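# Move the finished part from the vise to DONE tray

## Task

At the machine, whose two doors slide apart when pulled by their handles, free the finished part from the vise and set it in the tray labelled DONE. The vise is worked by a knob on the machine's table next to it: pushing the knob in opens the jaws and pulling it out clamps them. The robot must not fall over or be left leaning at the end. A loose object may occasionally get a brief push from outside.

## Robot and tools

ROBOT. A Hello Robot Stretch 4, about 1.6 m tall: an omni-wheel base (rim within 0.23 m of its origin), a lift on a mast, one arm that extends forward, a three-axis wrist and a five-finger hand. There is a single arm, so every joint target goes in one flat object keyed by joint name.

FRAMES. Base frame: origin on the floor below the base centre, x ahead, y to the left, z up, in metres. hand_pose is reported in this frame for the hand point, which sits 0.045 m in front of the palm; the printed value may be slightly wrong. The odometry frame is the base frame as it stood when the scene began; base_odometry counts wheel turns only (slip looks like travel), heading in rad, left positive, -3.142 to 3.142.

move. One action per call. The base takes a relative offset from where it last reported itself: {"translate_m": d} straight ahead (forward +, -2 to 2 m), {"strafe_m": d} sideways (left +, -2 to 2 m), {"rotate_rad": d} turn in place (counter-clockwise +, -3.2 to 3.2). Only translate_m and strafe_m may be combined, giving a straight diagonal run. joints holds absolute targets: lift_m 0 to 1.2 m; arm_m 0 to 0.55 m of extension; wrist_yaw_rad -1.134 to 4.276 (0 ahead, + to the left, 3.14 folded back); wrist_pitch_rad -1.117 to 4.259 (0 level, 1.57 pointing down); wrist_roll_rad -1.117 to 4.259 (0 palm up, 1.57 palm to the robot's right, 3.14 palm down). Finger targets hand_little, hand_ring, hand_middle, hand_index, hand_thumb_bend run -1 (curled) to +1 (straight); hand_thumb_turn +1 beside the palm, -1 opposite the fingers. hand_force_limit (-1 to 1, about 0 to 10 N at the fingertip, 15 N for thumb motors) and hand_speed (-0.96 to 1) are settings. Optional: pace "slow"/"default"/"fast"/"max"; speeds, top speeds per lift_m, arm_m or wrist joint; contact_limits 0 (gentlest) to 1 for arm_m, lift_m, translate_m, strafe_m, rotate_rad, default 0.5, given only alongside that same command (a base limit persists until the next base command). {"end_of_arm": "enable_torque"} is sent alone and revives a wrist motor that switched off. cameras picks from head_camera, head_left_camera, head_right_camera, wrist_camera, all. blocking false returns at once while motion continues; a later move overrides only what it names. Targets past a joint's range are clipped and flagged; other out-of-range values are refused, unknown keys invalidate the call. A refusal or an unrequested stop cancels the rest of that reply's robot calls.

Other tools: wait {seconds 0 to 10, cameras}; stop {cameras} brakes everything and re-holds slack wheels; zoom_image {camera, region [x0,y0,x1,y1] in pixels from top-left, at most 504 each way} on a camera in the newest images; show_instructions shows the reference pages; finished_scene {scene: this scene's number} ends the scene irreversibly, and any later calls in that reply go to the next one.

RESULTS. The move line reads done or the worst status. base_status/joint_status: moving, done, off_target (stopped short, may still push), contact_stop (held back, now slack), time_out (target dropped), limit_stop_at_own_body, limit_stop_at_tilt (lean over 6 degrees; lift, arm and wheels go slack), torque_fault. on_its_own lists uncommanded behaviour; "held at" is a target. lidar_m: 12 distances, 30 degree sectors, first ahead, counting counter-clockwise; "-" is nothing seen or closer than 0.25 m; glass and thin legs may be missed. wrist_depth_mm: 7x7 grid of depths, 100 to 2000 mm. turned_by_wheels vs turned_by_imu differing by over about 0.1 rad means a slip or collision. base_tilt in degrees (forward, right). motor_effort in percent with peak in brackets; servo_current in mA for wrist servos. hand_stopped_by gives six words (little, ring, middle, index, thumb_bend, thumb_turn): moving, target, force, stalled, fault. *_load_n are fingertip loads in N, positive pushing open; a dropped grip shows as loads near 0.

HAND GEOMETRY. Hand point axes: +z along straight fingers, +y out of the palm, +x across toward the little finger. Straight fingertips reach 0.06 to 0.07 m past the point and lie 0.06 m behind it in -y. With the thumb turned fully in, the hand wraps objects about 0.035 to 0.065 m thick; handles down to about 0.025 m. The wrist camera sits behind the palm heel and can collide.

GRIPPING. A finger moves only when its target changes by 0.002 or more, stops at the target or when load hits hand_force_limit, then locks. Fingers start at force limit 0 and speed -0.8; close at hand_speed -0.94 or slower for a soft grip. To grip harder, raise the limit and send a more-closed target; to release, send a more-open one.

AVOID. Self-collision: hand over the base with lift below about 0.25 (0.45 pointing down), pitch below -0.2 combined with roll, or yaw+pitch below about -1.1. Do not drive or turn with over 1 kg in hand and arm beyond 0.2, or push hard with the hand raised: the robot can tip. Use low contact limits near the machine, never strike fixed or heavy objects, do not drop the part or let go while it moves, and avoid excess finger force.

Each tool is called after ">>>" in YAML: its name, and indented under it one key for each argument.

Reference images:

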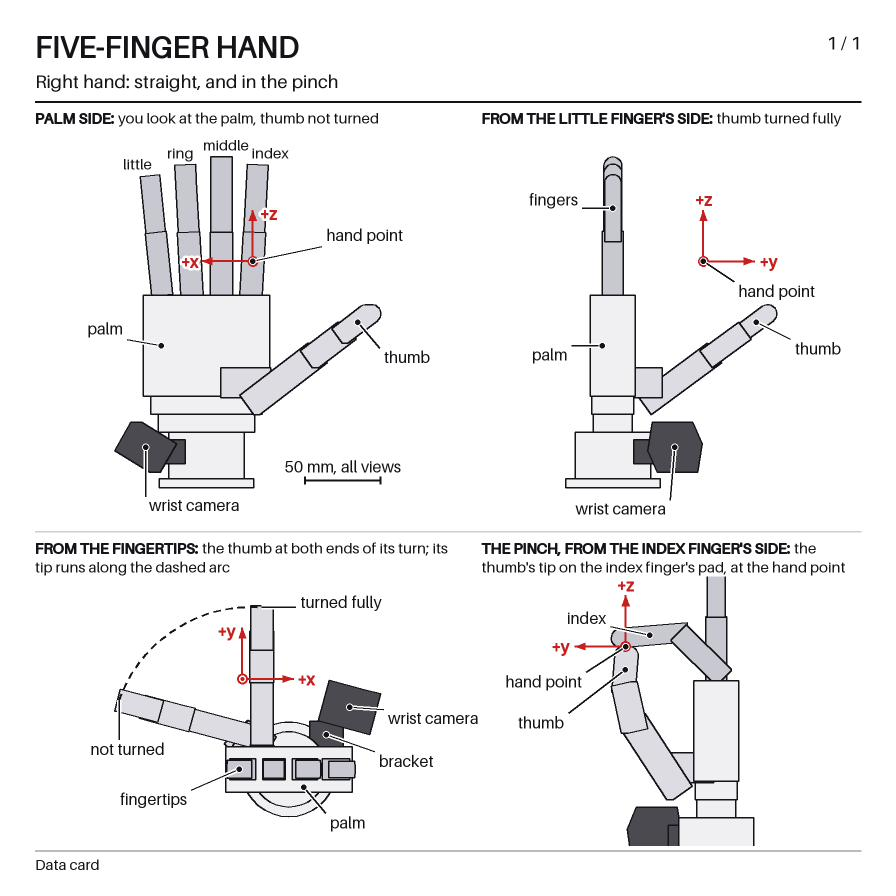

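## Session

>>> move:

Scene clock: 0.00 s.
base_odometry: x=+0.000 y=+0.000 heading=+0.000
turned_by_wheels: +0.000
turned_by_imu: +0.000
base_tilt: forward=+0.1 right=-0.3
lidar_m: 1.15 1.35 1.97 2.00 1.24 1.03 1.03 1.19 1.74 1.71 1.44 1.15
base_status: not commanded
joint_positions: lift_m=+0.150 arm_m=+0.002 wrist_yaw_rad=+3.144 wrist_pitch_rad=+0.005 wrist_roll_rad=+0.000 hand_little=+1.000 hand_ring=+1.000 hand_middle=+1.000 hand_index=+1.000 hand_thumb_turn=+1.000 hand_thumb_bend=+1.000 hand_force_limit=+0.000 hand_speed=-0.800
joint_status: not commanded
measured_speeds: all 0
hand_stopped_by: target,target,target,target,target,target
little_load_n: 0.0
ring_load_n: 0.0
middle_load_n: 0.0
index_load_n: 0.0
thumb_bend_load_n: 0.0
thumb_turn_load_n: 0.0
motor_effort: lift_m=+20 arm_m=+3 wheel_0=+0 wheel_1=-3 wheel_2=+0
servo_current: wrist_yaw_rad=46 wrist_pitch_rad=33 wrist_roll_rad=39
hand_pose: x=-0.0495 y=+0.1178 z=+0.3868 quat_wxyz=(-0.499, -0.502, +0.501, +0.498) (m; base frame)
wrist_depth_mm: - 136 - - - 1098 - / - 130 160 1160 - - - / - 129 183 - - - - / - 135 210 - - - - / 1366 - - - - - - / - - 164 186 - - - / 854 878 115 116 - - -
pictures: head_camera, head_left_camera, head_right_camera, wrist_camera
Images, in order (width x height): head_camera 420x560, head_left_camera 420x672, head_right_camera 420x672, wrist_camera 616x392.

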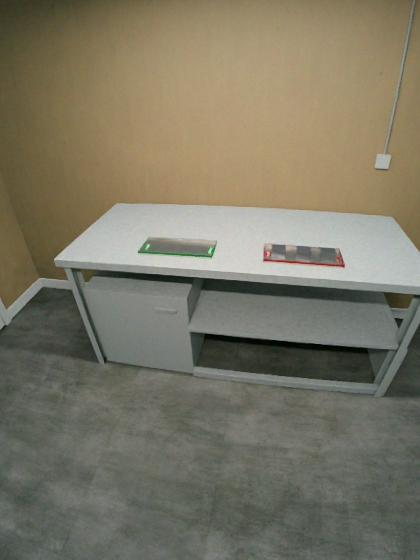

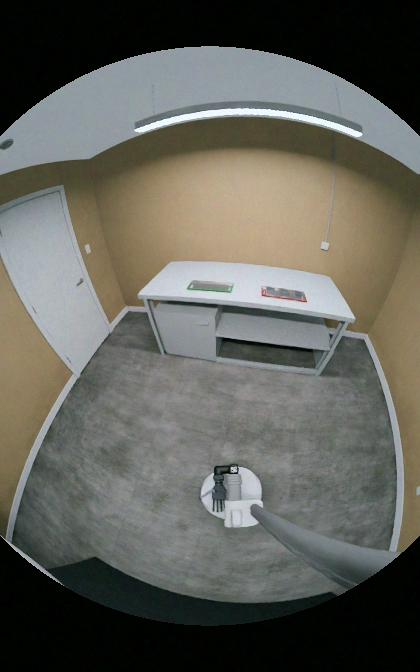

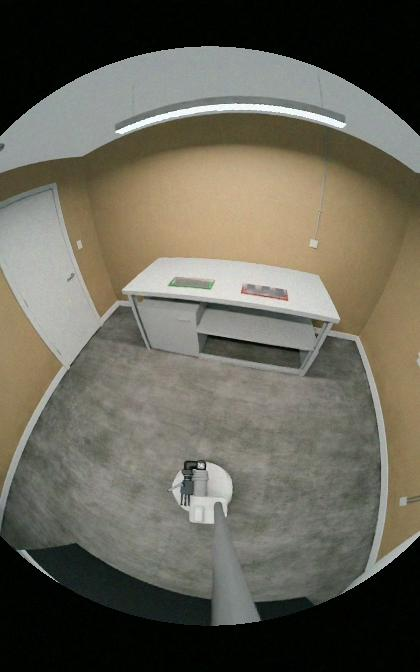

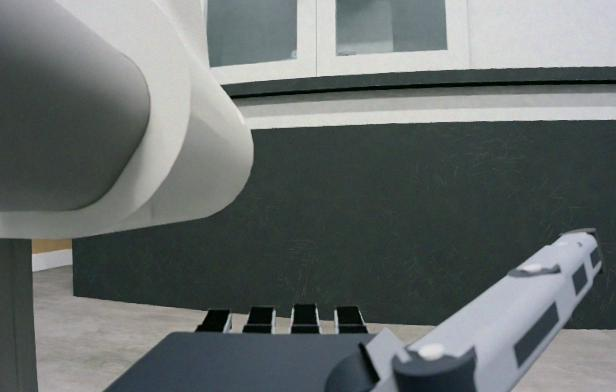

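>>> zoom_image:
  camera: "head_camera"
  region: [100, 200, 400, 300]

>>> move:
  base: {"rotate_rad": 3.1416}
  cameras: ["all"]

Scaled by 1.680 from the camera's 420x560 image, which has a finer 1200x1600 frame.

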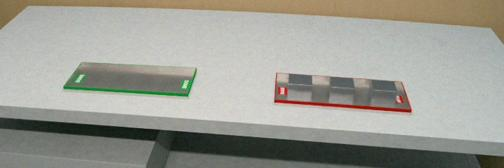

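Scene clock: 5.17 s.
move: done
base_odometry: x=+0.000 y=+0.000 heading=+3.141
turned_by_wheels: +3.141
turned_by_imu: +3.133
base_tilt: forward=+0.0 right=-0.3
lidar_m: 0.98 1.14 1.72 1.70 1.90 1.17 1.14 1.34 2.03 2.00 1.25 1.05
base_status: done
joint_positions: lift_m=+0.150 arm_m=+0.002 wrist_yaw_rad=+3.144 wrist_pitch_rad=+0.005 wrist_roll_rad=+0.000 hand_little=+1.000 hand_ring=+1.000 hand_middle=+1.000 hand_index=+1.000 hand_thumb_turn=+1.000 hand_thumb_bend=+1.000 hand_force_limit=+0.000 hand_speed=-0.800
joint_status: not commanded
measured_speeds: all 0
hand_stopped_by: target,target,target,target,target,target
little_load_n: 0.0
ring_load_n: 0.5
middle_load_n: 0.0
index_load_n: 0.0
thumb_bend_load_n: 0.0
thumb_turn_load_n: 0.0
motor_effort: lift_m=+20(20) arm_m=+1(4) wheel_0=-3(12) wheel_1=-4(10) wheel_2=+0(9)
servo_current: wrist_yaw_rad=46(52) wrist_pitch_rad=33(46) wrist_roll_rad=33(52)
hand_pose: x=-0.0495 y=+0.1178 z=+0.3868 quat_wxyz=(-0.499, -0.502, +0.501, +0.498) (m; base frame)
wrist_depth_mm: - 136 - - - - - / - 124 165 - - - - / - 132 190 - - 1756 1205 / - 135 226 - - - 1205 / - - 1397 - - - - / - - 186 187 - - - / 854 878 114 115 - - -
pictures: head_camera, head_left_camera, head_right_camera, wrist_camera
Images, in order (width x height): head_camera 420x560, head_left_camera 420x672, head_right_camera 420x672, wrist_camera 616x392.

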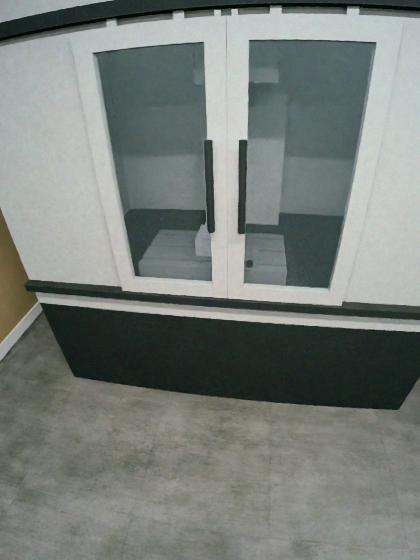

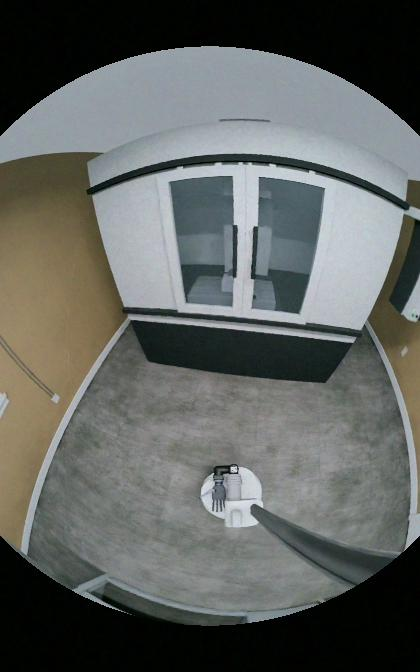

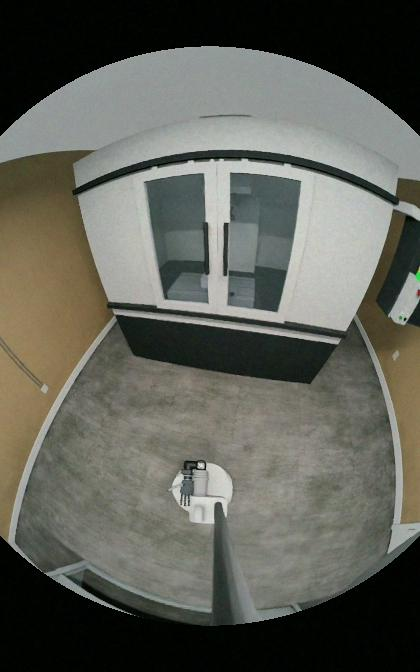

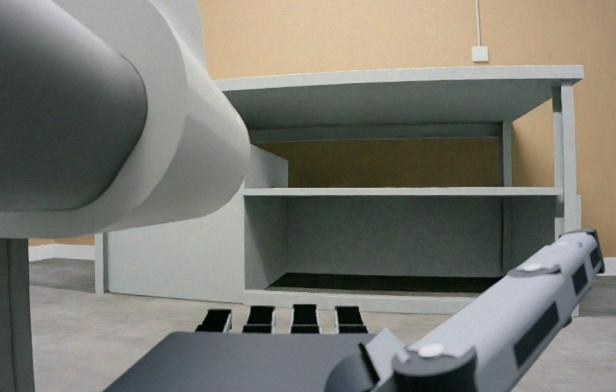

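>>> zoom_image:
  camera: "head_camera"
  region: [80, 20, 400, 320]

>>> zoom_image:
  camera: "head_left_camera"
  region: [90, 130, 390, 400]

Scaled by 1.575 from the camera's 420x560 image, which has a finer 1200x1600 frame.

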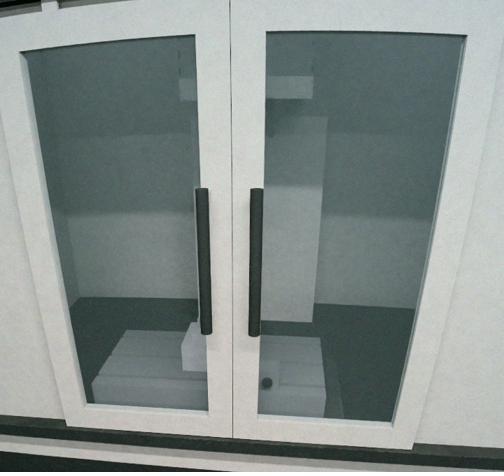

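Scaled by 1.680 from the camera's 420x672 image, which has a finer 600x960 frame.

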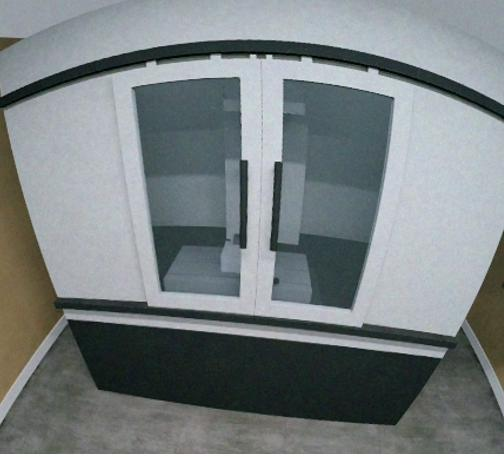

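>>> move:
  joints: {"lift_m": 0.7, "wrist_yaw_rad": 0.0, "wrist_roll_rad": 0.0}
  cameras: ["all"]

Scene clock: 23.33 s.
move: done
base_odometry: x=+0.000 y=+0.000 heading=+3.141
turned_by_wheels: +0.000
turned_by_imu: -0.001
base_tilt: forward=+0.0 right=-0.3
lidar_m: 1.01 1.15 1.73 1.69 1.91 1.17 1.17 1.35 2.01 2.02 1.24 1.05
base_status: not commanded
joint_positions: lift_m=+0.700 arm_m=+0.002 wrist_yaw_rad=+0.002 wrist_pitch_rad=+0.005 wrist_roll_rad=+0.000 hand_little=+1.000 hand_ring=+1.000 hand_middle=+1.000 hand_index=+1.000 hand_thumb_turn=+1.000 hand_thumb_bend=+1.000 hand_force_limit=+0.000 hand_speed=-0.800
joint_status: all done
measured_speeds: all 0
hand_stopped_by: target,target,target,target,target,target
little_load_n: 0.0
ring_load_n: 0.0
middle_load_n: 0.0
index_load_n: 0.0
thumb_bend_load_n: 0.0
thumb_turn_load_n: 0.0
motor_effort: lift_m=+24(31) arm_m=-4(4) wheel_0=-3(3) wheel_1=-4(5) wheel_2=+0(0)
servo_current: wrist_yaw_rad=39(117) wrist_pitch_rad=39(46) wrist_roll_rad=33(52)
hand_pose: x=+0.3945 y=-0.1177 z=+0.9369 quat_wxyz=(+0.498, +0.501, +0.502, +0.499) (m; base frame)
wrist_depth_mm: - - - 854 - - - / - - - 842 - - - / - - - 831 - - - / - - - 831 - - - / - 891 878 831 809 768 - / - - 164 186 - - - / - - 114 116 - - -
pictures: head_camera, head_left_camera, head_right_camera, wrist_camera
Images, in order (width x height): head_camera 420x560, head_left_camera 420x672, head_right_camera 420x672, wrist_camera 616x392.

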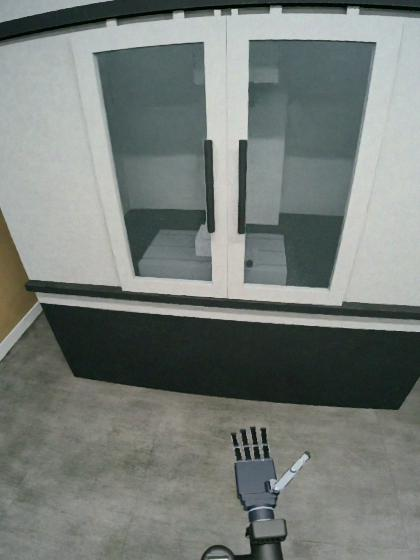

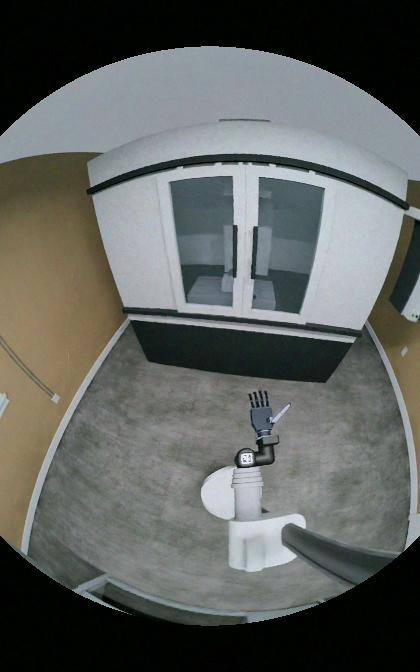

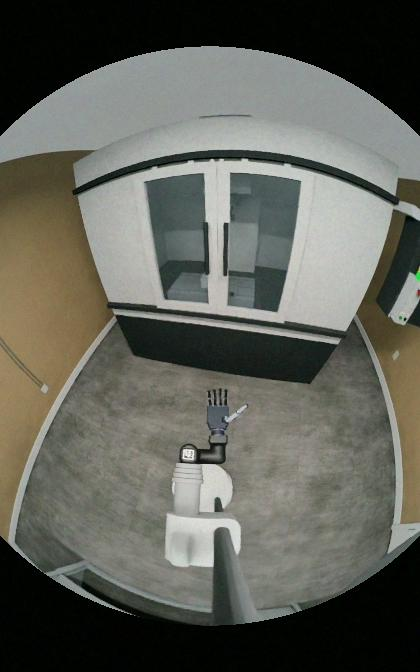

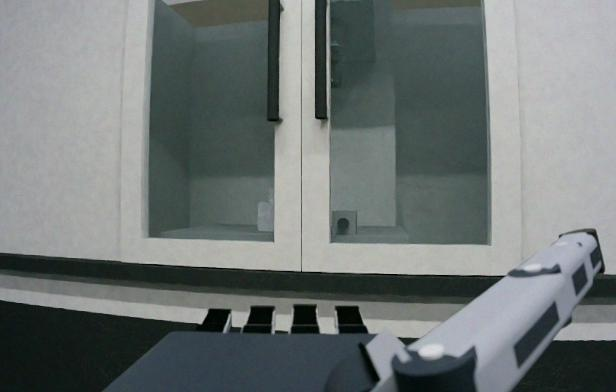

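>>> move:
  base: {"rotate_rad": -0.1}
  joints: {"wrist_yaw_rad": 0.0}
  cameras: ["all"]

Scene clock: 40.20 s.
move: done
base_odometry: x=+0.000 y=+0.000 heading=+3.042
turned_by_wheels: -0.099
turned_by_imu: -0.099
base_tilt: forward=+0.1 right=-0.2
lidar_m: 0.97 1.11 1.75 1.69 1.81 1.18 1.15 1.27 2.04 1.98 1.23 1.03
base_status: done
joint_positions: lift_m=+0.700 arm_m=+0.002 wrist_yaw_rad=+0.002 wrist_pitch_rad=+0.005 wrist_roll_rad=+0.000 hand_little=+1.000 hand_ring=+1.000 hand_middle=+1.000 hand_index=+1.000 hand_thumb_turn=+1.000 hand_thumb_bend=+1.000 hand_force_limit=+0.000 hand_speed=-0.800
joint_status: all done
measured_speeds: all 0
hand_stopped_by: target,target,target,target,target,target
little_load_n: 0.0
ring_load_n: 0.0
middle_load_n: 0.0
index_load_n: 0.0
thumb_bend_load_n: 0.0
thumb_turn_load_n: 0.0
motor_effort: lift_m=+24(25) arm_m=-4(4) wheel_0=+4(8) wheel_1=+6(8) wheel_2=+1(6)
servo_current: wrist_yaw_rad=46(52) wrist_pitch_rad=39(46) wrist_roll_rad=26(39)
hand_pose: x=+0.3945 y=-0.1178 z=+0.9369 quat_wxyz=(+0.498, +0.501, +0.502, +0.499) (m; base frame)
wrist_depth_mm: - - - 1281 - - - / - - - 1708 - 831 - / - - - 1661 - 778 - / - - - 976 - 788 - / - 854 831 809 809 798 - / - - 164 186 - - - / - - 114 115 - - -
pictures: head_camera, head_left_camera, head_right_camera, wrist_camera
Images, in order (width x height): head_camera 420x560, head_left_camera 420x672, head_right_camera 420x672, wrist_camera 616x392.

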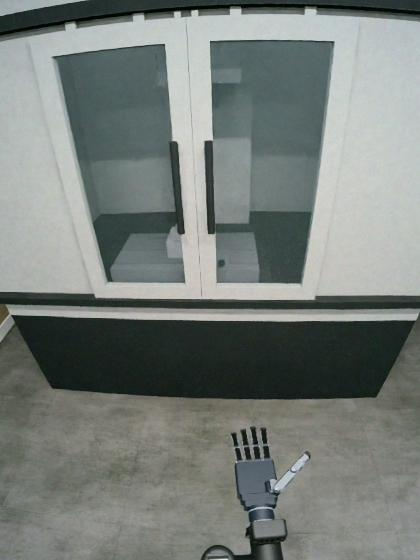

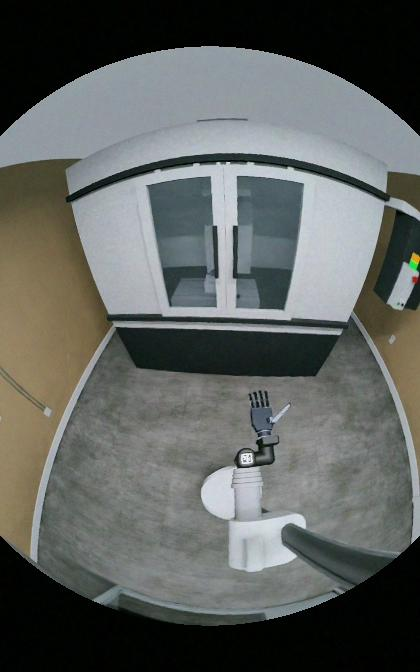

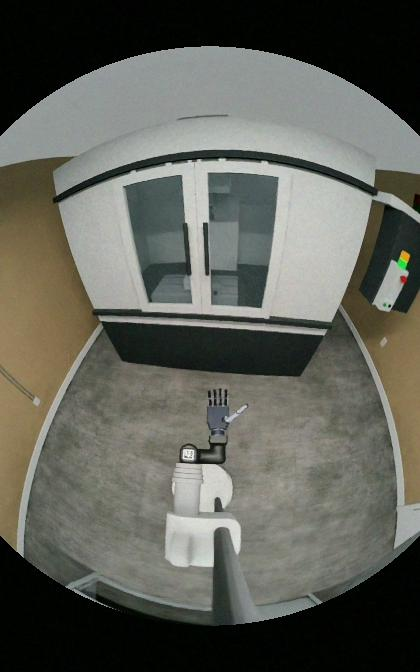

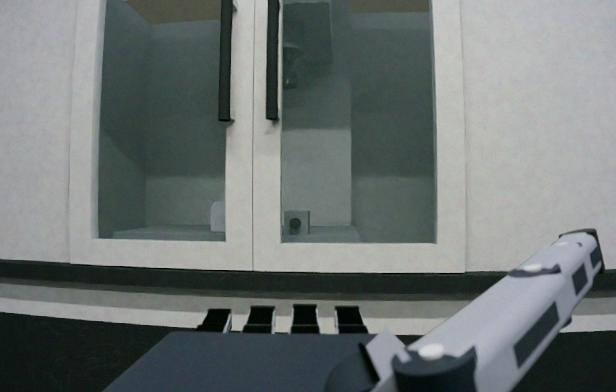

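>>> move:
  base: {"rotate_rad": -0.025}
  joints: {"lift_m": 0.95}
  cameras: ["head_camera", "wrist_camera"]

>>> move:
  base: {"strafe_m": 0.138, "translate_m": 0.2}
  cameras: ["head_camera", "wrist_camera"]

Scene clock: 73.30 s.
move: done
base_odometry: x=+0.000 y=+0.000 heading=+3.017
turned_by_wheels: -0.024
turned_by_imu: -0.025
base_tilt: forward=+0.0 right=-0.2
lidar_m: 1.01 1.10 1.75 1.68 1.77 1.21 1.13 1.25 2.03 1.99 1.24 1.03
base_status: done
joint_positions: lift_m=+0.950 arm_m=+0.002 wrist_yaw_rad=+0.002 wrist_pitch_rad=+0.005 wrist_roll_rad=+0.000 hand_little=+1.000 hand_ring=+1.000 hand_middle=+1.000 hand_index=+1.000 hand_thumb_turn=+1.000 hand_thumb_bend=+1.000 hand_force_limit=+0.000 hand_speed=-0.800
joint_status: all done
measured_speeds: all 0
hand_stopped_by: target,target,target,target,target,target
little_load_n: 0.0
ring_load_n: 0.0
middle_load_n: 0.0
index_load_n: 0.0
thumb_bend_load_n: 0.0
thumb_turn_load_n: 0.0
motor_effort: lift_m=+24(29) arm_m=-4(4) wheel_0=+3(8) wheel_1=+4(9) wheel_2=+1(5)
servo_current: wrist_yaw_rad=52(59) wrist_pitch_rad=46(52) wrist_roll_rad=26(52)
hand_pose: x=+0.3945 y=-0.1178 z=+1.1869 quat_wxyz=(+0.498, +0.501, +0.502, +0.499) (m; base frame)
wrist_depth_mm: - - - 1138 - - - / - - 842 1336 - 831 - / - - - 1661 - 831 - / - - - 1708 - 831 - / - - 831 1661 - 831 - / - 1921 831 210 - - - / - 842 114 116 - - -
pictures: head_camera, wrist_camera
Images, in order (width x height): head_camera 420x560, wrist_camera 616x392.

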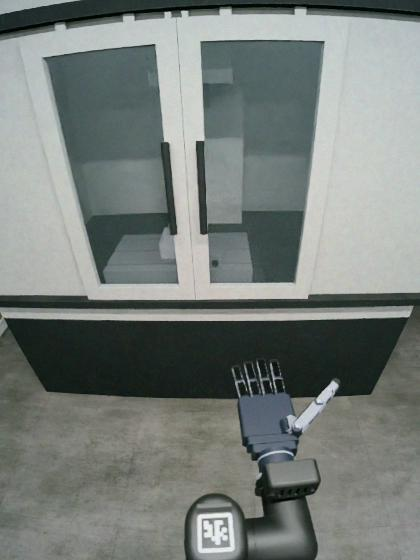

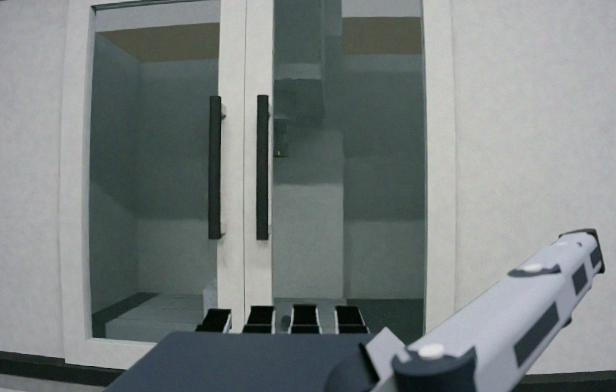

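Scene clock: 75.47 s.
move: done
base_odometry: x=-0.215 y=-0.112 heading=+3.017
turned_by_wheels: +0.000
turned_by_imu: +0.000
base_tilt: forward=+0.0 right=-0.2
lidar_m: 0.78 0.90 1.62 1.57 1.66 1.37 1.37 1.47 2.20 2.15 1.14 0.88
base_status: done
joint_positions: lift_m=+0.950 arm_m=+0.002 wrist_yaw_rad=+0.002 wrist_pitch_rad=+0.005 wrist_roll_rad=+0.000 hand_little=+1.000 hand_ring=+1.000 hand_middle=+1.000 hand_index=+1.000 hand_thumb_turn=+1.000 hand_thumb_bend=+1.000 hand_force_limit=+0.000 hand_speed=-0.800
joint_status: not commanded
measured_speeds: all 0
hand_stopped_by: target,target,target,target,target,target
little_load_n: 0.0
ring_load_n: 0.0
middle_load_n: 0.0
index_load_n: 0.0
thumb_bend_load_n: 0.0
thumb_turn_load_n: 0.0
motor_effort: lift_m=+24(24) arm_m=-4(4) wheel_0=-3(12) wheel_1=+5(13) wheel_2=-2(10)
servo_current: wrist_yaw_rad=46(59) wrist_pitch_rad=39(52) wrist_roll_rad=33(46)
hand_pose: x=+0.3945 y=-0.1178 z=+1.1869 quat_wxyz=(+0.498, +0.501, +0.502, +0.499) (m; base frame)
wrist_depth_mm: - - - 640 - - 627 / 676 - - 640 1430 - 621 / 676 - - 640 - - 615 / 668 - - 640 - 1808 609 / 676 - - 640 - - - / 668 1808 186 640 - - - / - 668 114 115 - - -
pictures: head_camera, wrist_camera
Images, in order (width x height): head_camera 420x560, wrist_camera 616x392.

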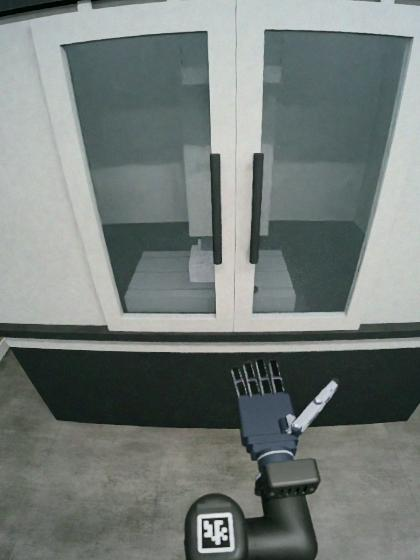

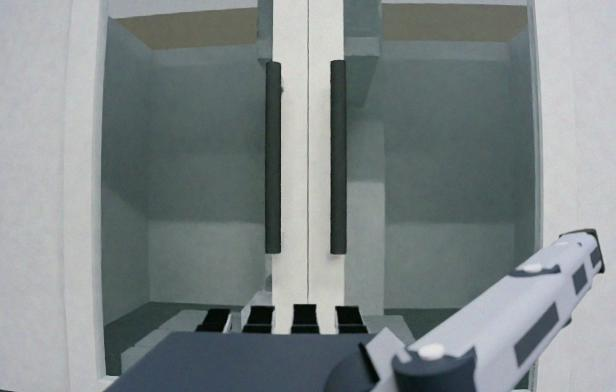

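>>> move:
  joints: {"lift_m": 1.05, "wrist_roll_rad": 1.57}
  cameras: ["wrist_camera"]

>>> move:
  joints: {"arm_m": 0.28}
  cameras: ["head_camera", "wrist_camera"]

Scene clock: 87.73 s.
move: done
base_odometry: x=-0.215 y=-0.112 heading=+3.017
turned_by_wheels: +0.000
turned_by_imu: +0.000
base_tilt: forward=+0.0 right=-0.3
lidar_m: 0.79 0.91 1.62 1.55 1.66 1.38 1.34 1.44 2.20 2.16 1.14 0.88
base_status: not commanded
joint_positions: lift_m=+1.050 arm_m=+0.002 wrist_yaw_rad=+0.002 wrist_pitch_rad=+0.005 wrist_roll_rad=+1.568 hand_little=+1.000 hand_ring=+1.000 hand_middle=+1.000 hand_index=+1.000 hand_thumb_turn=+1.000 hand_thumb_bend=+1.000 hand_force_limit=+0.000 hand_speed=-0.800
joint_status: all done
measured_speeds: all 0
hand_stopped_by: target,target,target,target,target,target
little_load_n: 0.0
ring_load_n: 0.0
middle_load_n: 0.0
index_load_n: 0.0
thumb_bend_load_n: 0.0
thumb_turn_load_n: 0.0
motor_effort: lift_m=+24(28) arm_m=-4(4) wheel_0=-3(4) wheel_1=+4(5) wheel_2=-2(2)
servo_current: wrist_yaw_rad=39(52) wrist_pitch_rad=39(46) wrist_roll_rad=46(111)
hand_pose: x=+0.3941 y=-0.1472 z=+1.1961 quat_wxyz=(+0.000, +0.709, +0.002, +0.705) (m; base frame)
wrist_depth_mm: 627 - - - - 647 - / 627 - - - - 654 - / - - - - - 768 - / 615 621 574 580 647 654 - / 609 627 627 640 647 654 - / 640 - 164 186 891 - - / 640 - 114 115 - - -
pictures: wrist_camera
Images, in order (width x height): wrist_camera 616x392.

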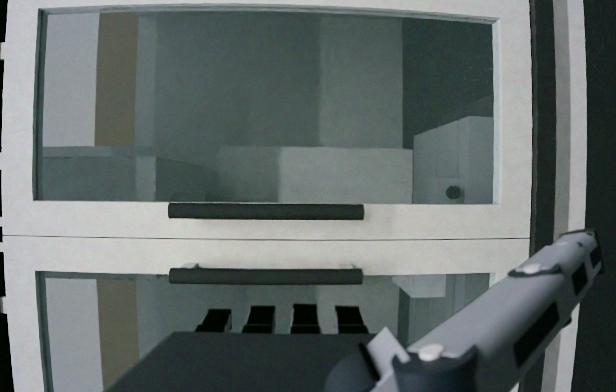

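Scene clock: 89.70 s.
move: done
base_odometry: x=-0.215 y=-0.112 heading=+3.017
turned_by_wheels: +0.000
turned_by_imu: +0.000
base_tilt: forward=+0.0 right=-0.2
lidar_m: 0.80 0.91 1.59 1.55 1.65 1.37 1.36 1.43 2.20 2.14 1.15 0.88
base_status: not commanded
joint_positions: lift_m=+1.050 arm_m=+0.280 wrist_yaw_rad=+0.002 wrist_pitch_rad=+0.005 wrist_roll_rad=+1.568 hand_little=+1.000 hand_ring=+1.000 hand_middle=+1.000 hand_index=+1.000 hand_thumb_turn=+1.000 hand_thumb_bend=+1.000 hand_force_limit=+0.000 hand_speed=-0.800
joint_status: all done
measured_speeds: all 0
hand_stopped_by: target,target,target,target,target,target
little_load_n: 0.0
ring_load_n: 0.0
middle_load_n: 0.0
index_load_n: 0.0
thumb_bend_load_n: 0.0
thumb_turn_load_n: 0.0
motor_effort: lift_m=+24(24) arm_m=+4(6) wheel_0=-3(4) wheel_1=+5(5) wheel_2=-2(2)
servo_current: wrist_yaw_rad=52(59) wrist_pitch_rad=33(46) wrist_roll_rad=33(46)
hand_pose: x=+0.6724 y=-0.1472 z=+1.1960 quat_wxyz=(+0.000, +0.709, +0.002, +0.705) (m; base frame)
wrist_depth_mm: - - - - - - - / - - - - - - 512 / - - - - - 750 496 / 349 296 300 303 304 512 492 / 351 355 359 366 368 375 - / 353 355 359 366 370 375 - / - 1618 114 115 - - -
pictures: head_camera, wrist_camera
Images, in order (width x height): head_camera 420x560, wrist_camera 616x392.

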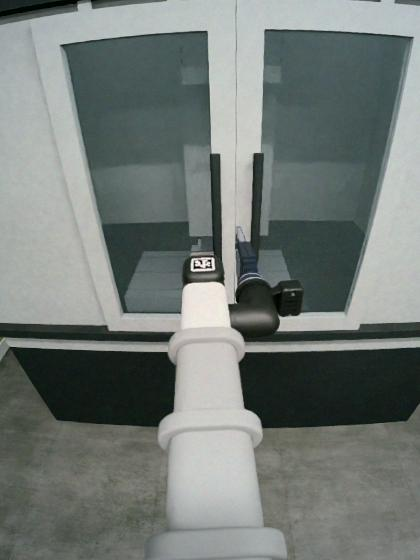

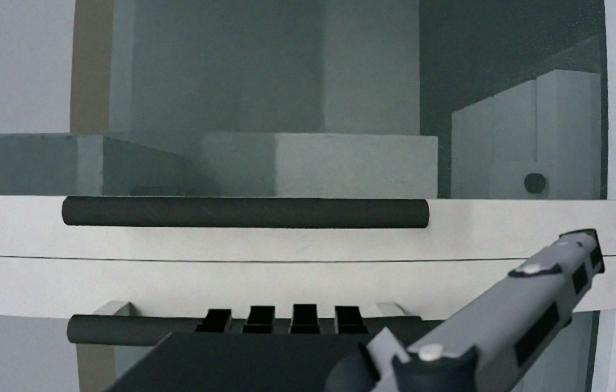

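>>> move:
  joints: {"arm_m": 0.388}
  pace: "slow"
  contact_limits: {"arm_m": 0.1}
  cameras: ["head_camera", "wrist_camera"]

>>> move:
  base: {"strafe_m": 0.06}
  pace: "slow"
  contact_limits: {"strafe_m": 0.3}
  cameras: ["head_camera", "wrist_camera"]

Scene clock: 101.40 s.
move: done
base_odometry: x=-0.215 y=-0.112 heading=+3.017
turned_by_wheels: +0.000
turned_by_imu: +0.000
base_tilt: forward=+0.0 right=-0.3
lidar_m: 0.78 0.94 1.59 1.56 1.68 1.39 1.34 1.47 2.21 2.15 1.12 0.90
base_status: not commanded
joint_positions: lift_m=+1.050 arm_m=+0.388 wrist_yaw_rad=+0.002 wrist_pitch_rad=+0.005 wrist_roll_rad=+1.568 hand_little=+1.000 hand_ring=+1.000 hand_middle=+1.000 hand_index=+1.000 hand_thumb_turn=+1.000 hand_thumb_bend=+1.000 hand_force_limit=+0.000 hand_speed=-0.800
joint_status: all done
measured_speeds: all 0
hand_stopped_by: target,target,target,target,target,target
little_load_n: 0.0
ring_load_n: -0.5
middle_load_n: 0.0
index_load_n: 0.0
thumb_bend_load_n: 0.0
thumb_turn_load_n: 0.0
motor_effort: lift_m=+24(24) arm_m=+5(7) wheel_0=-3(4) wheel_1=+4(5) wheel_2=-2(2)
servo_current: wrist_yaw_rad=52(59) wrist_pitch_rad=39(46) wrist_roll_rad=33(46)
contact_limits: arm_m 0.1
hand_pose: x=+0.7804 y=-0.1472 z=+1.1960 quat_wxyz=(+0.000, +0.709, +0.002, +0.705) (m; base frame)
wrist_depth_mm: - - - - - - - / - - - - - 647 - / - - - - - 654 459 / 188 191 193 195 198 206 272 / 248 250 255 257 259 264 - / 248 252 254 257 263 264 - / 238 252 114 116 - - -
pictures: head_camera, wrist_camera
Images, in order (width x height): head_camera 420x560, wrist_camera 616x392.

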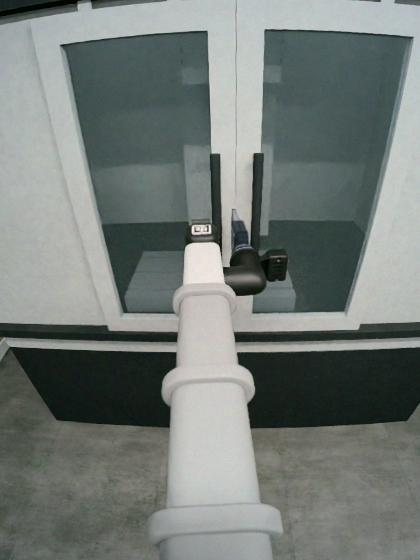

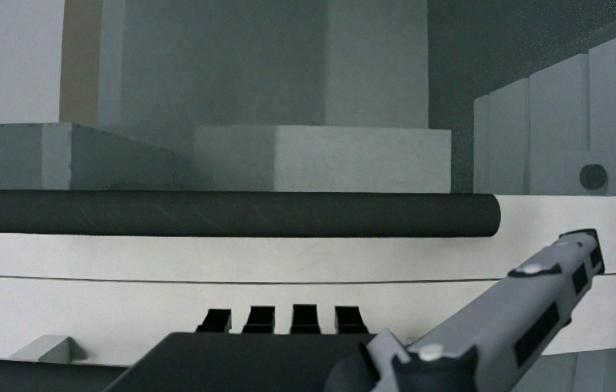

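Scene clock: 102.97 s.
move: contact_stop
base_odometry: x=-0.222 y=-0.166 heading=+2.989
turned_by_wheels: -0.028
turned_by_imu: -0.028
base_tilt: forward=+0.1 right=-0.2
lidar_m: 0.80 0.91 1.55 1.51 1.55 1.37 1.34 1.47 2.28 2.20 1.22 0.89
base_status: strafe_m contact_stop (by the wheels' count: +0.055 of +0.060)
joint_positions: lift_m=+1.050 arm_m=+0.388 wrist_yaw_rad=-0.002 wrist_pitch_rad=+0.005 wrist_roll_rad=+1.568 hand_little=+1.000 hand_ring=+1.000 hand_middle=+1.000 hand_index=+1.000 hand_thumb_turn=+1.000 hand_thumb_bend=+1.000 hand_force_limit=+0.000 hand_speed=-0.800
joint_status: not commanded
measured_speeds: all 0
hand_stopped_by: target,target,target,target,target,target
little_load_n: 0.0
ring_load_n: 0.0
middle_load_n: 0.0
index_load_n: 0.0
thumb_bend_load_n: 0.0
thumb_turn_load_n: -0.5
on_its_own: the wheels are slack since a contact_stop
motor_effort: lift_m=+24(24) arm_m=-1(5) wheel_0=+0(22) wheel_1=+0(10) wheel_2=+0(11)
servo_current: wrist_yaw_rad=46(78) wrist_pitch_rad=46(46) wrist_roll_rad=26(46)
contact_limits: arm_m 0.1; strafe_m 0.3
hand_pose: x=+0.7799 y=-0.1482 z=+1.1960 quat_wxyz=(+0.002, +0.709, +0.000, +0.705) (m; base frame)
wrist_depth_mm: - - - - - - - / - - - - - 647 - / - 198 201 204 206 615 436 / 253 255 259 264 267 272 274 / 254 258 260 264 267 271 - / 252 256 259 264 266 271 - / 194 198 114 115 - - -
pictures: head_camera, wrist_camera
Images, in order (width x height): head_camera 420x560, wrist_camera 616x392.

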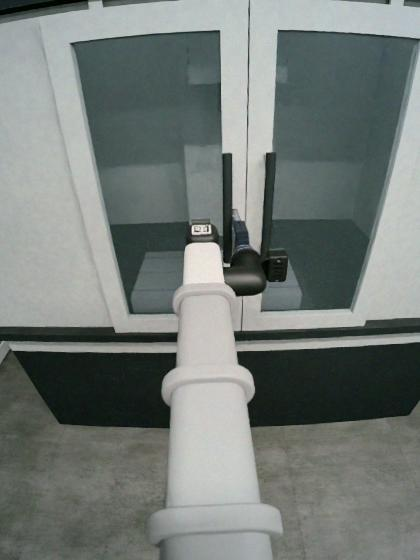

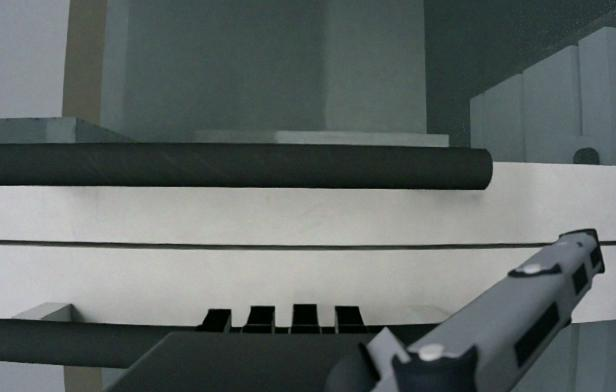

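>>> move:
  base: {"strafe_m": 0.08}
  pace: "slow"
  contact_limits: {"strafe_m": 0.6}
  cameras: ["head_camera", "wrist_camera"]

Scene clock: 107.23 s.
move: contact_stop
base_odometry: x=-0.232 y=-0.216 heading=+2.949
turned_by_wheels: -0.040
turned_by_imu: -0.041
base_tilt: forward=+0.1 right=-0.1
lidar_m: 0.79 0.87 1.50 1.45 1.52 1.42 1.36 1.44 2.37 2.25 1.25 0.93
base_status: strafe_m contact_stop (by the wheels' count: +0.051 of +0.080)
joint_positions: lift_m=+1.050 arm_m=+0.388 wrist_yaw_rad=-0.002 wrist_pitch_rad=+0.005 wrist_roll_rad=+1.568 hand_little=+1.000 hand_ring=+1.000 hand_middle=+1.000 hand_index=+1.000 hand_thumb_turn=+1.000 hand_thumb_bend=+1.000 hand_force_limit=+0.000 hand_speed=-0.800
joint_status: not commanded
measured_speeds: all 0
hand_stopped_by: target,target,target,target,target,target
little_load_n: 0.0
ring_load_n: 0.0
middle_load_n: 0.0
index_load_n: 0.0
thumb_bend_load_n: 0.0
thumb_turn_load_n: 0.0
on_its_own: the wheels are slack since a contact_stop
motor_effort: lift_m=+24(24) arm_m=+4(4) wheel_0=+0(30) wheel_1=+1(10) wheel_2=+0(14)
servo_current: wrist_yaw_rad=46(104) wrist_pitch_rad=39(46) wrist_roll_rad=39(52)
contact_limits: arm_m 0.1; strafe_m 0.6
hand_pose: x=+0.7798 y=-0.1482 z=+1.1960 quat_wxyz=(+0.002, +0.709, +0.000, +0.705) (m; base frame)
wrist_depth_mm: - - - - - - - / - - - - - 647 - / 204 208 211 211 213 278 424 / 259 263 267 268 273 277 279 / 257 262 264 267 270 496 - / 256 258 263 265 268 273 - / 198 199 114 115 - - -
pictures: head_camera, wrist_camera
Images, in order (width x height): head_camera 420x560, wrist_camera 616x392.

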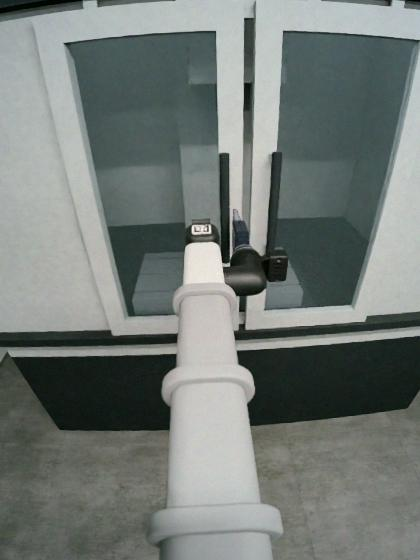

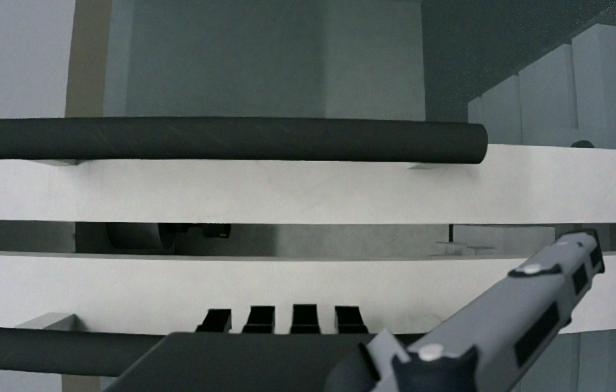

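>>> move:
  joints: {"arm_m": 0.0}

>>> move:
  base: {"rotate_rad": 0.068}

>>> move:
  base: {"strafe_m": -0.076, "translate_m": 0.3}
  cameras: ["head_camera", "wrist_camera"]

Scene clock: 129.83 s.
move: done
base_odometry: x=-0.232 y=-0.216 heading=+2.949
turned_by_wheels: +0.000
turned_by_imu: -0.001
base_tilt: forward=+0.1 right=-0.3
lidar_m: 0.79 0.90 1.54 1.44 1.49 1.41 1.33 1.42 2.34 2.25 1.25 0.88
base_status: not commanded
joint_positions: lift_m=+1.050 arm_m=+0.002 wrist_yaw_rad=-0.002 wrist_pitch_rad=+0.005 wrist_roll_rad=+1.568 hand_little=+1.000 hand_ring=+1.000 hand_middle=+1.000 hand_index=+1.000 hand_thumb_turn=+1.000 hand_thumb_bend=+1.000 hand_force_limit=+0.000 hand_speed=-0.800
joint_status: all done
joint sent to its limit — arm_m, lower limit.
measured_speeds: all 0
hand_stopped_by: target,target,target,target,target,target
little_load_n: 0.0
ring_load_n: 0.0
middle_load_n: 0.0
index_load_n: 0.0
thumb_bend_load_n: 0.0
thumb_turn_load_n: 0.0
on_its_own: the wheels are slack since a contact_stop
motor_effort: lift_m=+24(24) arm_m=-4(6) wheel_0=+0(0) wheel_1=+0(1) wheel_2=+0(0)
servo_current: wrist_yaw_rad=46(52) wrist_pitch_rad=39(46) wrist_roll_rad=26(39)
contact_limits: strafe_m 0.6
hand_pose: x=+0.3936 y=-0.1481 z=+1.1961 quat_wxyz=(+0.002, +0.709, +0.000, +0.705) (m; base frame)
wrist_depth_mm: 661 - - - - 691 - / 634 - - - - 691 - / 640 - - - - 788 715 / 627 627 640 647 661 676 707 / 627 634 647 647 661 661 - / 640 - 164 186 960 809 - / 634 - 114 116 - - -
pictures: none

Scene clock: 130.57 s.
move: done
base_odometry: x=-0.232 y=-0.216 heading=+3.016
turned_by_wheels: +0.067
turned_by_imu: +0.067
base_tilt: forward=+0.0 right=-0.3
lidar_m: 0.82 0.93 1.50 1.43 1.55 1.36 1.32 1.47 2.32 2.25 1.16 0.84
base_status: done
joint_positions: lift_m=+1.050 arm_m=+0.002 wrist_yaw_rad=-0.002 wrist_pitch_rad=+0.005 wrist_roll_rad=+1.568 hand_little=+1.000 hand_ring=+1.000 hand_middle=+1.000 hand_index=+1.000 hand_thumb_turn=+1.000 hand_thumb_bend=+1.000 hand_force_limit=+0.000 hand_speed=-0.800
joint_status: not commanded
measured_speeds: all 0
hand_stopped_by: target,target,target,target,target,target
little_load_n: 0.0
ring_load_n: 0.0
middle_load_n: 0.0
index_load_n: 0.0
thumb_bend_load_n: 0.0
thumb_turn_load_n: 0.0
motor_effort: lift_m=+24(24) arm_m=-4(5) wheel_0=-4(8) wheel_1=-2(6) wheel_2=-2(5)
servo_current: wrist_yaw_rad=46(52) wrist_pitch_rad=39(46) wrist_roll_rad=26(39)
hand_pose: x=+0.3936 y=-0.1481 z=+1.1961 quat_wxyz=(+0.002, +0.709, +0.000, +0.705) (m; base frame)
wrist_depth_mm: - - - - - 654 - / 634 - - - - 768 691 / 621 621 634 640 647 668 699 / 615 627 634 640 654 661 - / 640 - - - 878 668 - / 640 - 164 186 931 - - / 640 - 114 115 - - -
pictures: none

Scene clock: 133.03 s.
move: done
base_odometry: x=-0.520 y=-0.103 heading=+3.017
turned_by_wheels: +0.000
turned_by_imu: -0.001
base_tilt: forward=+0.1 right=-0.3
lidar_m: 0.50 0.59 0.91 1.52 1.61 1.71 1.65 1.75 2.25 1.21 0.76 0.50
base_status: done
joint_positions: lift_m=+1.050 arm_m=+0.002 wrist_yaw_rad=-0.002 wrist_pitch_rad=+0.005 wrist_roll_rad=+1.568 hand_little=+1.000 hand_ring=+1.000 hand_middle=+1.000 hand_index=+1.000 hand_thumb_turn=+1.000 hand_thumb_bend=+1.000 hand_force_limit=+0.000 hand_speed=-0.800
joint_status: not commanded
measured_speeds: all 0
hand_stopped_by: target,target,target,target,target,target
little_load_n: 0.0
ring_load_n: 0.0
middle_load_n: 0.0
index_load_n: 0.0
thumb_bend_load_n: 0.0
thumb_turn_load_n: 0.0
motor_effort: lift_m=+24(24) arm_m=-5(5) wheel_0=+4(13) wheel_1=+4(9) wheel_2=-1(11)
servo_current: wrist_yaw_rad=46(52) wrist_pitch_rad=39(52) wrist_roll_rad=46(46)
hand_pose: x=+0.3936 y=-0.1481 z=+1.1961 quat_wxyz=(+0.002, +0.709, +0.000, +0.705) (m; base frame)
wrist_depth_mm: - - - - - - - / - - - - - 691 488 / - - - - - 699 488 / 330 282 283 287 290 351 357 / 332 340 342 345 349 368 - / 330 336 338 342 349 353 - / - 278 114 115 - - -
pictures: head_camera, wrist_camera
Images, in order (width x height): head_camera 420x560, wrist_camera 616x392.

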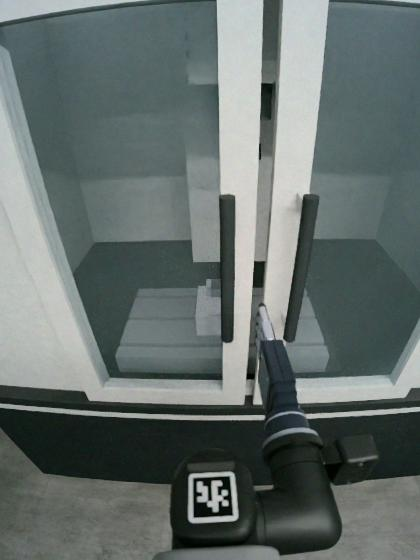

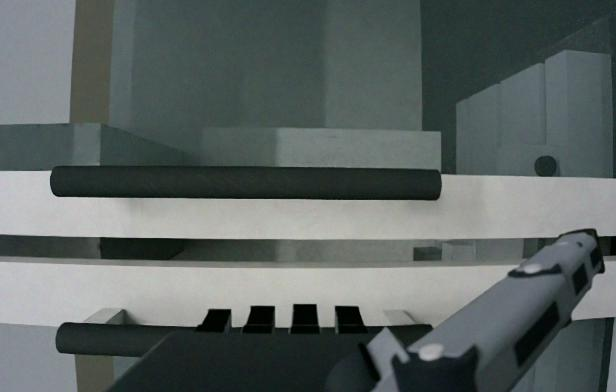

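>>> move:
  joints: {"arm_m": 0.097}
  pace: "slow"
  contact_limits: {"arm_m": 0.1}

>>> move:
  base: {"strafe_m": 0.15}
  pace: "slow"
  contact_limits: {"strafe_m": 0.7}
  cameras: ["head_camera", "wrist_camera"]

Scene clock: 138.83 s.
move: done
base_odometry: x=-0.520 y=-0.103 heading=+3.017
turned_by_wheels: +0.000
turned_by_imu: +0.000
base_tilt: forward=+0.1 right=-0.2
lidar_m: 0.47 0.60 0.88 1.52 1.61 1.70 1.66 1.77 2.25 1.19 0.73 0.49
base_status: not commanded
joint_positions: lift_m=+1.050 arm_m=+0.097 wrist_yaw_rad=-0.002 wrist_pitch_rad=+0.005 wrist_roll_rad=+1.568 hand_little=+1.000 hand_ring=+1.000 hand_middle=+1.000 hand_index=+1.000 hand_thumb_turn=+1.000 hand_thumb_bend=+1.000 hand_force_limit=+0.000 hand_speed=-0.800
joint_status: all done
measured_speeds: all 0
hand_stopped_by: target,target,target,target,target,target
little_load_n: 0.0
ring_load_n: 0.0
middle_load_n: 0.0
index_load_n: 0.0
thumb_bend_load_n: 0.0
thumb_turn_load_n: 0.0
motor_effort: lift_m=+24(24) arm_m=+5(6) wheel_0=+4(4) wheel_1=+4(5) wheel_2=-1(1)
servo_current: wrist_yaw_rad=52(52) wrist_pitch_rad=46(46) wrist_roll_rad=46(59)
contact_limits: arm_m 0.1
hand_pose: x=+0.4888 y=-0.1481 z=+1.1961 quat_wxyz=(+0.002, +0.709, +0.000, +0.705) (m; base frame)
wrist_depth_mm: - - - - - - - / - - - - - 654 - / 181 185 186 189 191 580 436 / 239 242 246 250 251 255 258 / 242 244 247 251 254 477 - / 241 244 247 251 255 256 - / 242 244 114 115 - - -
pictures: none

Scene clock: 141.47 s.
move: done
base_odometry: x=-0.539 y=-0.251 heading=+3.015
turned_by_wheels: -0.002
turned_by_imu: -0.004
base_tilt: forward=+0.1 right=-0.2
lidar_m: 0.49 0.60 0.91 1.36 1.44 1.68 1.66 1.75 2.42 1.34 0.77 0.57
base_status: done
joint_positions: lift_m=+1.050 arm_m=+0.097 wrist_yaw_rad=-0.020 wrist_pitch_rad=+0.005 wrist_roll_rad=+1.568 hand_little=+1.000 hand_ring=+0.999 hand_middle=+0.999 hand_index=+0.999 hand_thumb_turn=+1.000 hand_thumb_bend=+1.000 hand_force_limit=+0.000 hand_speed=-0.800
joint_status: not commanded
measured_speeds: all 0
hand_stopped_by: target,target,target,target,target,target
little_load_n: 0.0
ring_load_n: -8.0
middle_load_n: -6.0
index_load_n: -6.0
thumb_bend_load_n: 0.0
thumb_turn_load_n: 0.0
on_its_own: wrist_yaw_rad is at rest, and its servo_current (124 mA) is outside its rest range (0 to 104 mA)
motor_effort: lift_m=+24(24) arm_m=-4(5) wheel_0=-17(26) wheel_1=+2(10) wheel_2=-7(10)
servo_current: wrist_yaw_rad=124(124) wrist_pitch_rad=39(46) wrist_roll_rad=26(46)
contact_limits: arm_m 0.1; strafe_m 0.7
hand_pose: x=+0.4862 y=-0.1521 z=+1.1961 quat_wxyz=(+0.008, +0.709, -0.006, +0.705) (m; base frame)
wrist_depth_mm: 259 263 266 270 273 277 279 / 262 268 273 273 273 285 281 / - 676 723 - - 615 - / - - - - - 500 496 / 255 258 260 265 268 272 - / 249 256 260 262 266 271 - / 195 196 114 115 - - -
pictures: head_camera, wrist_camera
Images, in order (width x height): head_camera 420x560, wrist_camera 616x392.

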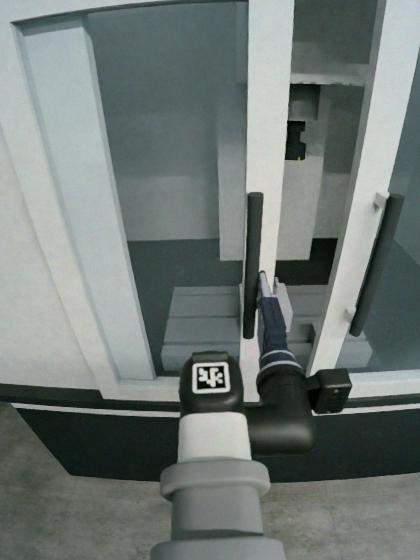

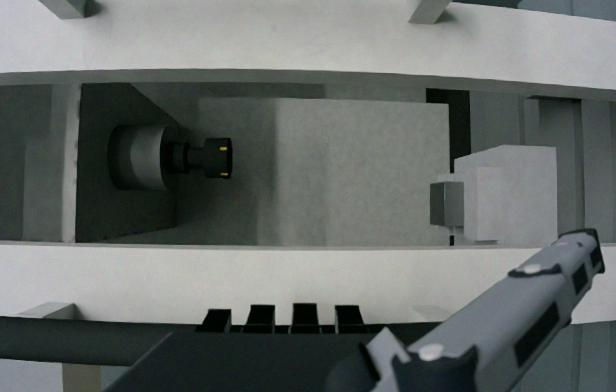

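>>> move:
  base: {"strafe_m": 0.2}
  pace: "slow"
  contact_limits: {"strafe_m": 0.7}
  cameras: ["head_camera", "wrist_camera"]

Scene clock: 147.63 s.
move: done
base_odometry: x=-0.565 y=-0.449 heading=+3.013
turned_by_wheels: -0.002
turned_by_imu: -0.004
base_tilt: forward=+0.0 right=-0.2
lidar_m: 0.54 0.58 1.21 1.18 1.26 1.76 1.64 1.73 2.61 1.53 0.78 0.62
base_status: done
joint_positions: lift_m=+1.050 arm_m=+0.097 wrist_yaw_rad=-0.020 wrist_pitch_rad=+0.005 wrist_roll_rad=+1.568 hand_little=+1.000 hand_ring=+1.000 hand_middle=+0.998 hand_index=+1.000 hand_thumb_turn=+1.000 hand_thumb_bend=+1.000 hand_force_limit=+0.000 hand_speed=-0.800
joint_status: not commanded
measured_speeds: all 0
hand_stopped_by: target,target,target,target,target,target
little_load_n: 0.0
ring_load_n: -0.5
middle_load_n: -19.5
index_load_n: 0.0
thumb_bend_load_n: 0.0
thumb_turn_load_n: 0.0
on_its_own: wrist_yaw_rad is at rest, and its servo_current (117 mA) is outside its rest range (0 to 104 mA)
motor_effort: lift_m=+24(24) arm_m=-4(4) wheel_0=-17(27) wheel_1=+2(7) wheel_2=-7(8)
servo_current: wrist_yaw_rad=117(130) wrist_pitch_rad=39(46) wrist_roll_rad=39(46)
contact_limits: arm_m 0.1; strafe_m 0.7
hand_pose: x=+0.4862 y=-0.1521 z=+1.1961 quat_wxyz=(+0.008, +0.709, -0.006, +0.705) (m; base frame)
wrist_depth_mm: - - - - - 521 - / - - 759 - - 521 512 / - - - - - 615 - / - - - - - 654 - / 267 271 274 277 279 285 - / 248 267 271 277 278 282 - / 298 213 114 116 - - -
pictures: head_camera, wrist_camera
Images, in order (width x height): head_camera 420x560, wrist_camera 616x392.

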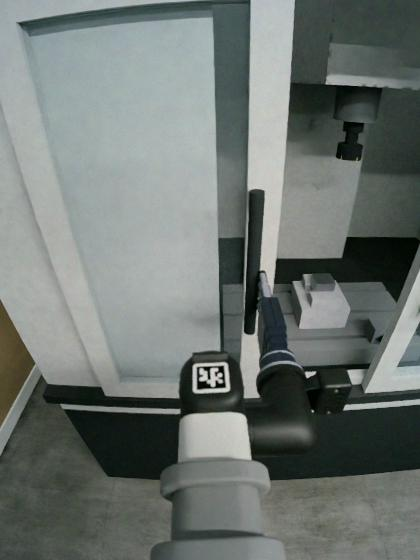

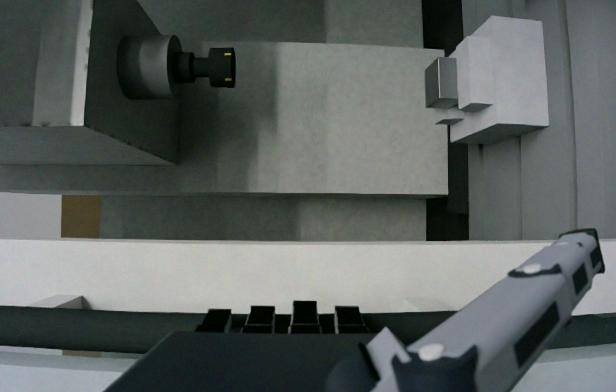

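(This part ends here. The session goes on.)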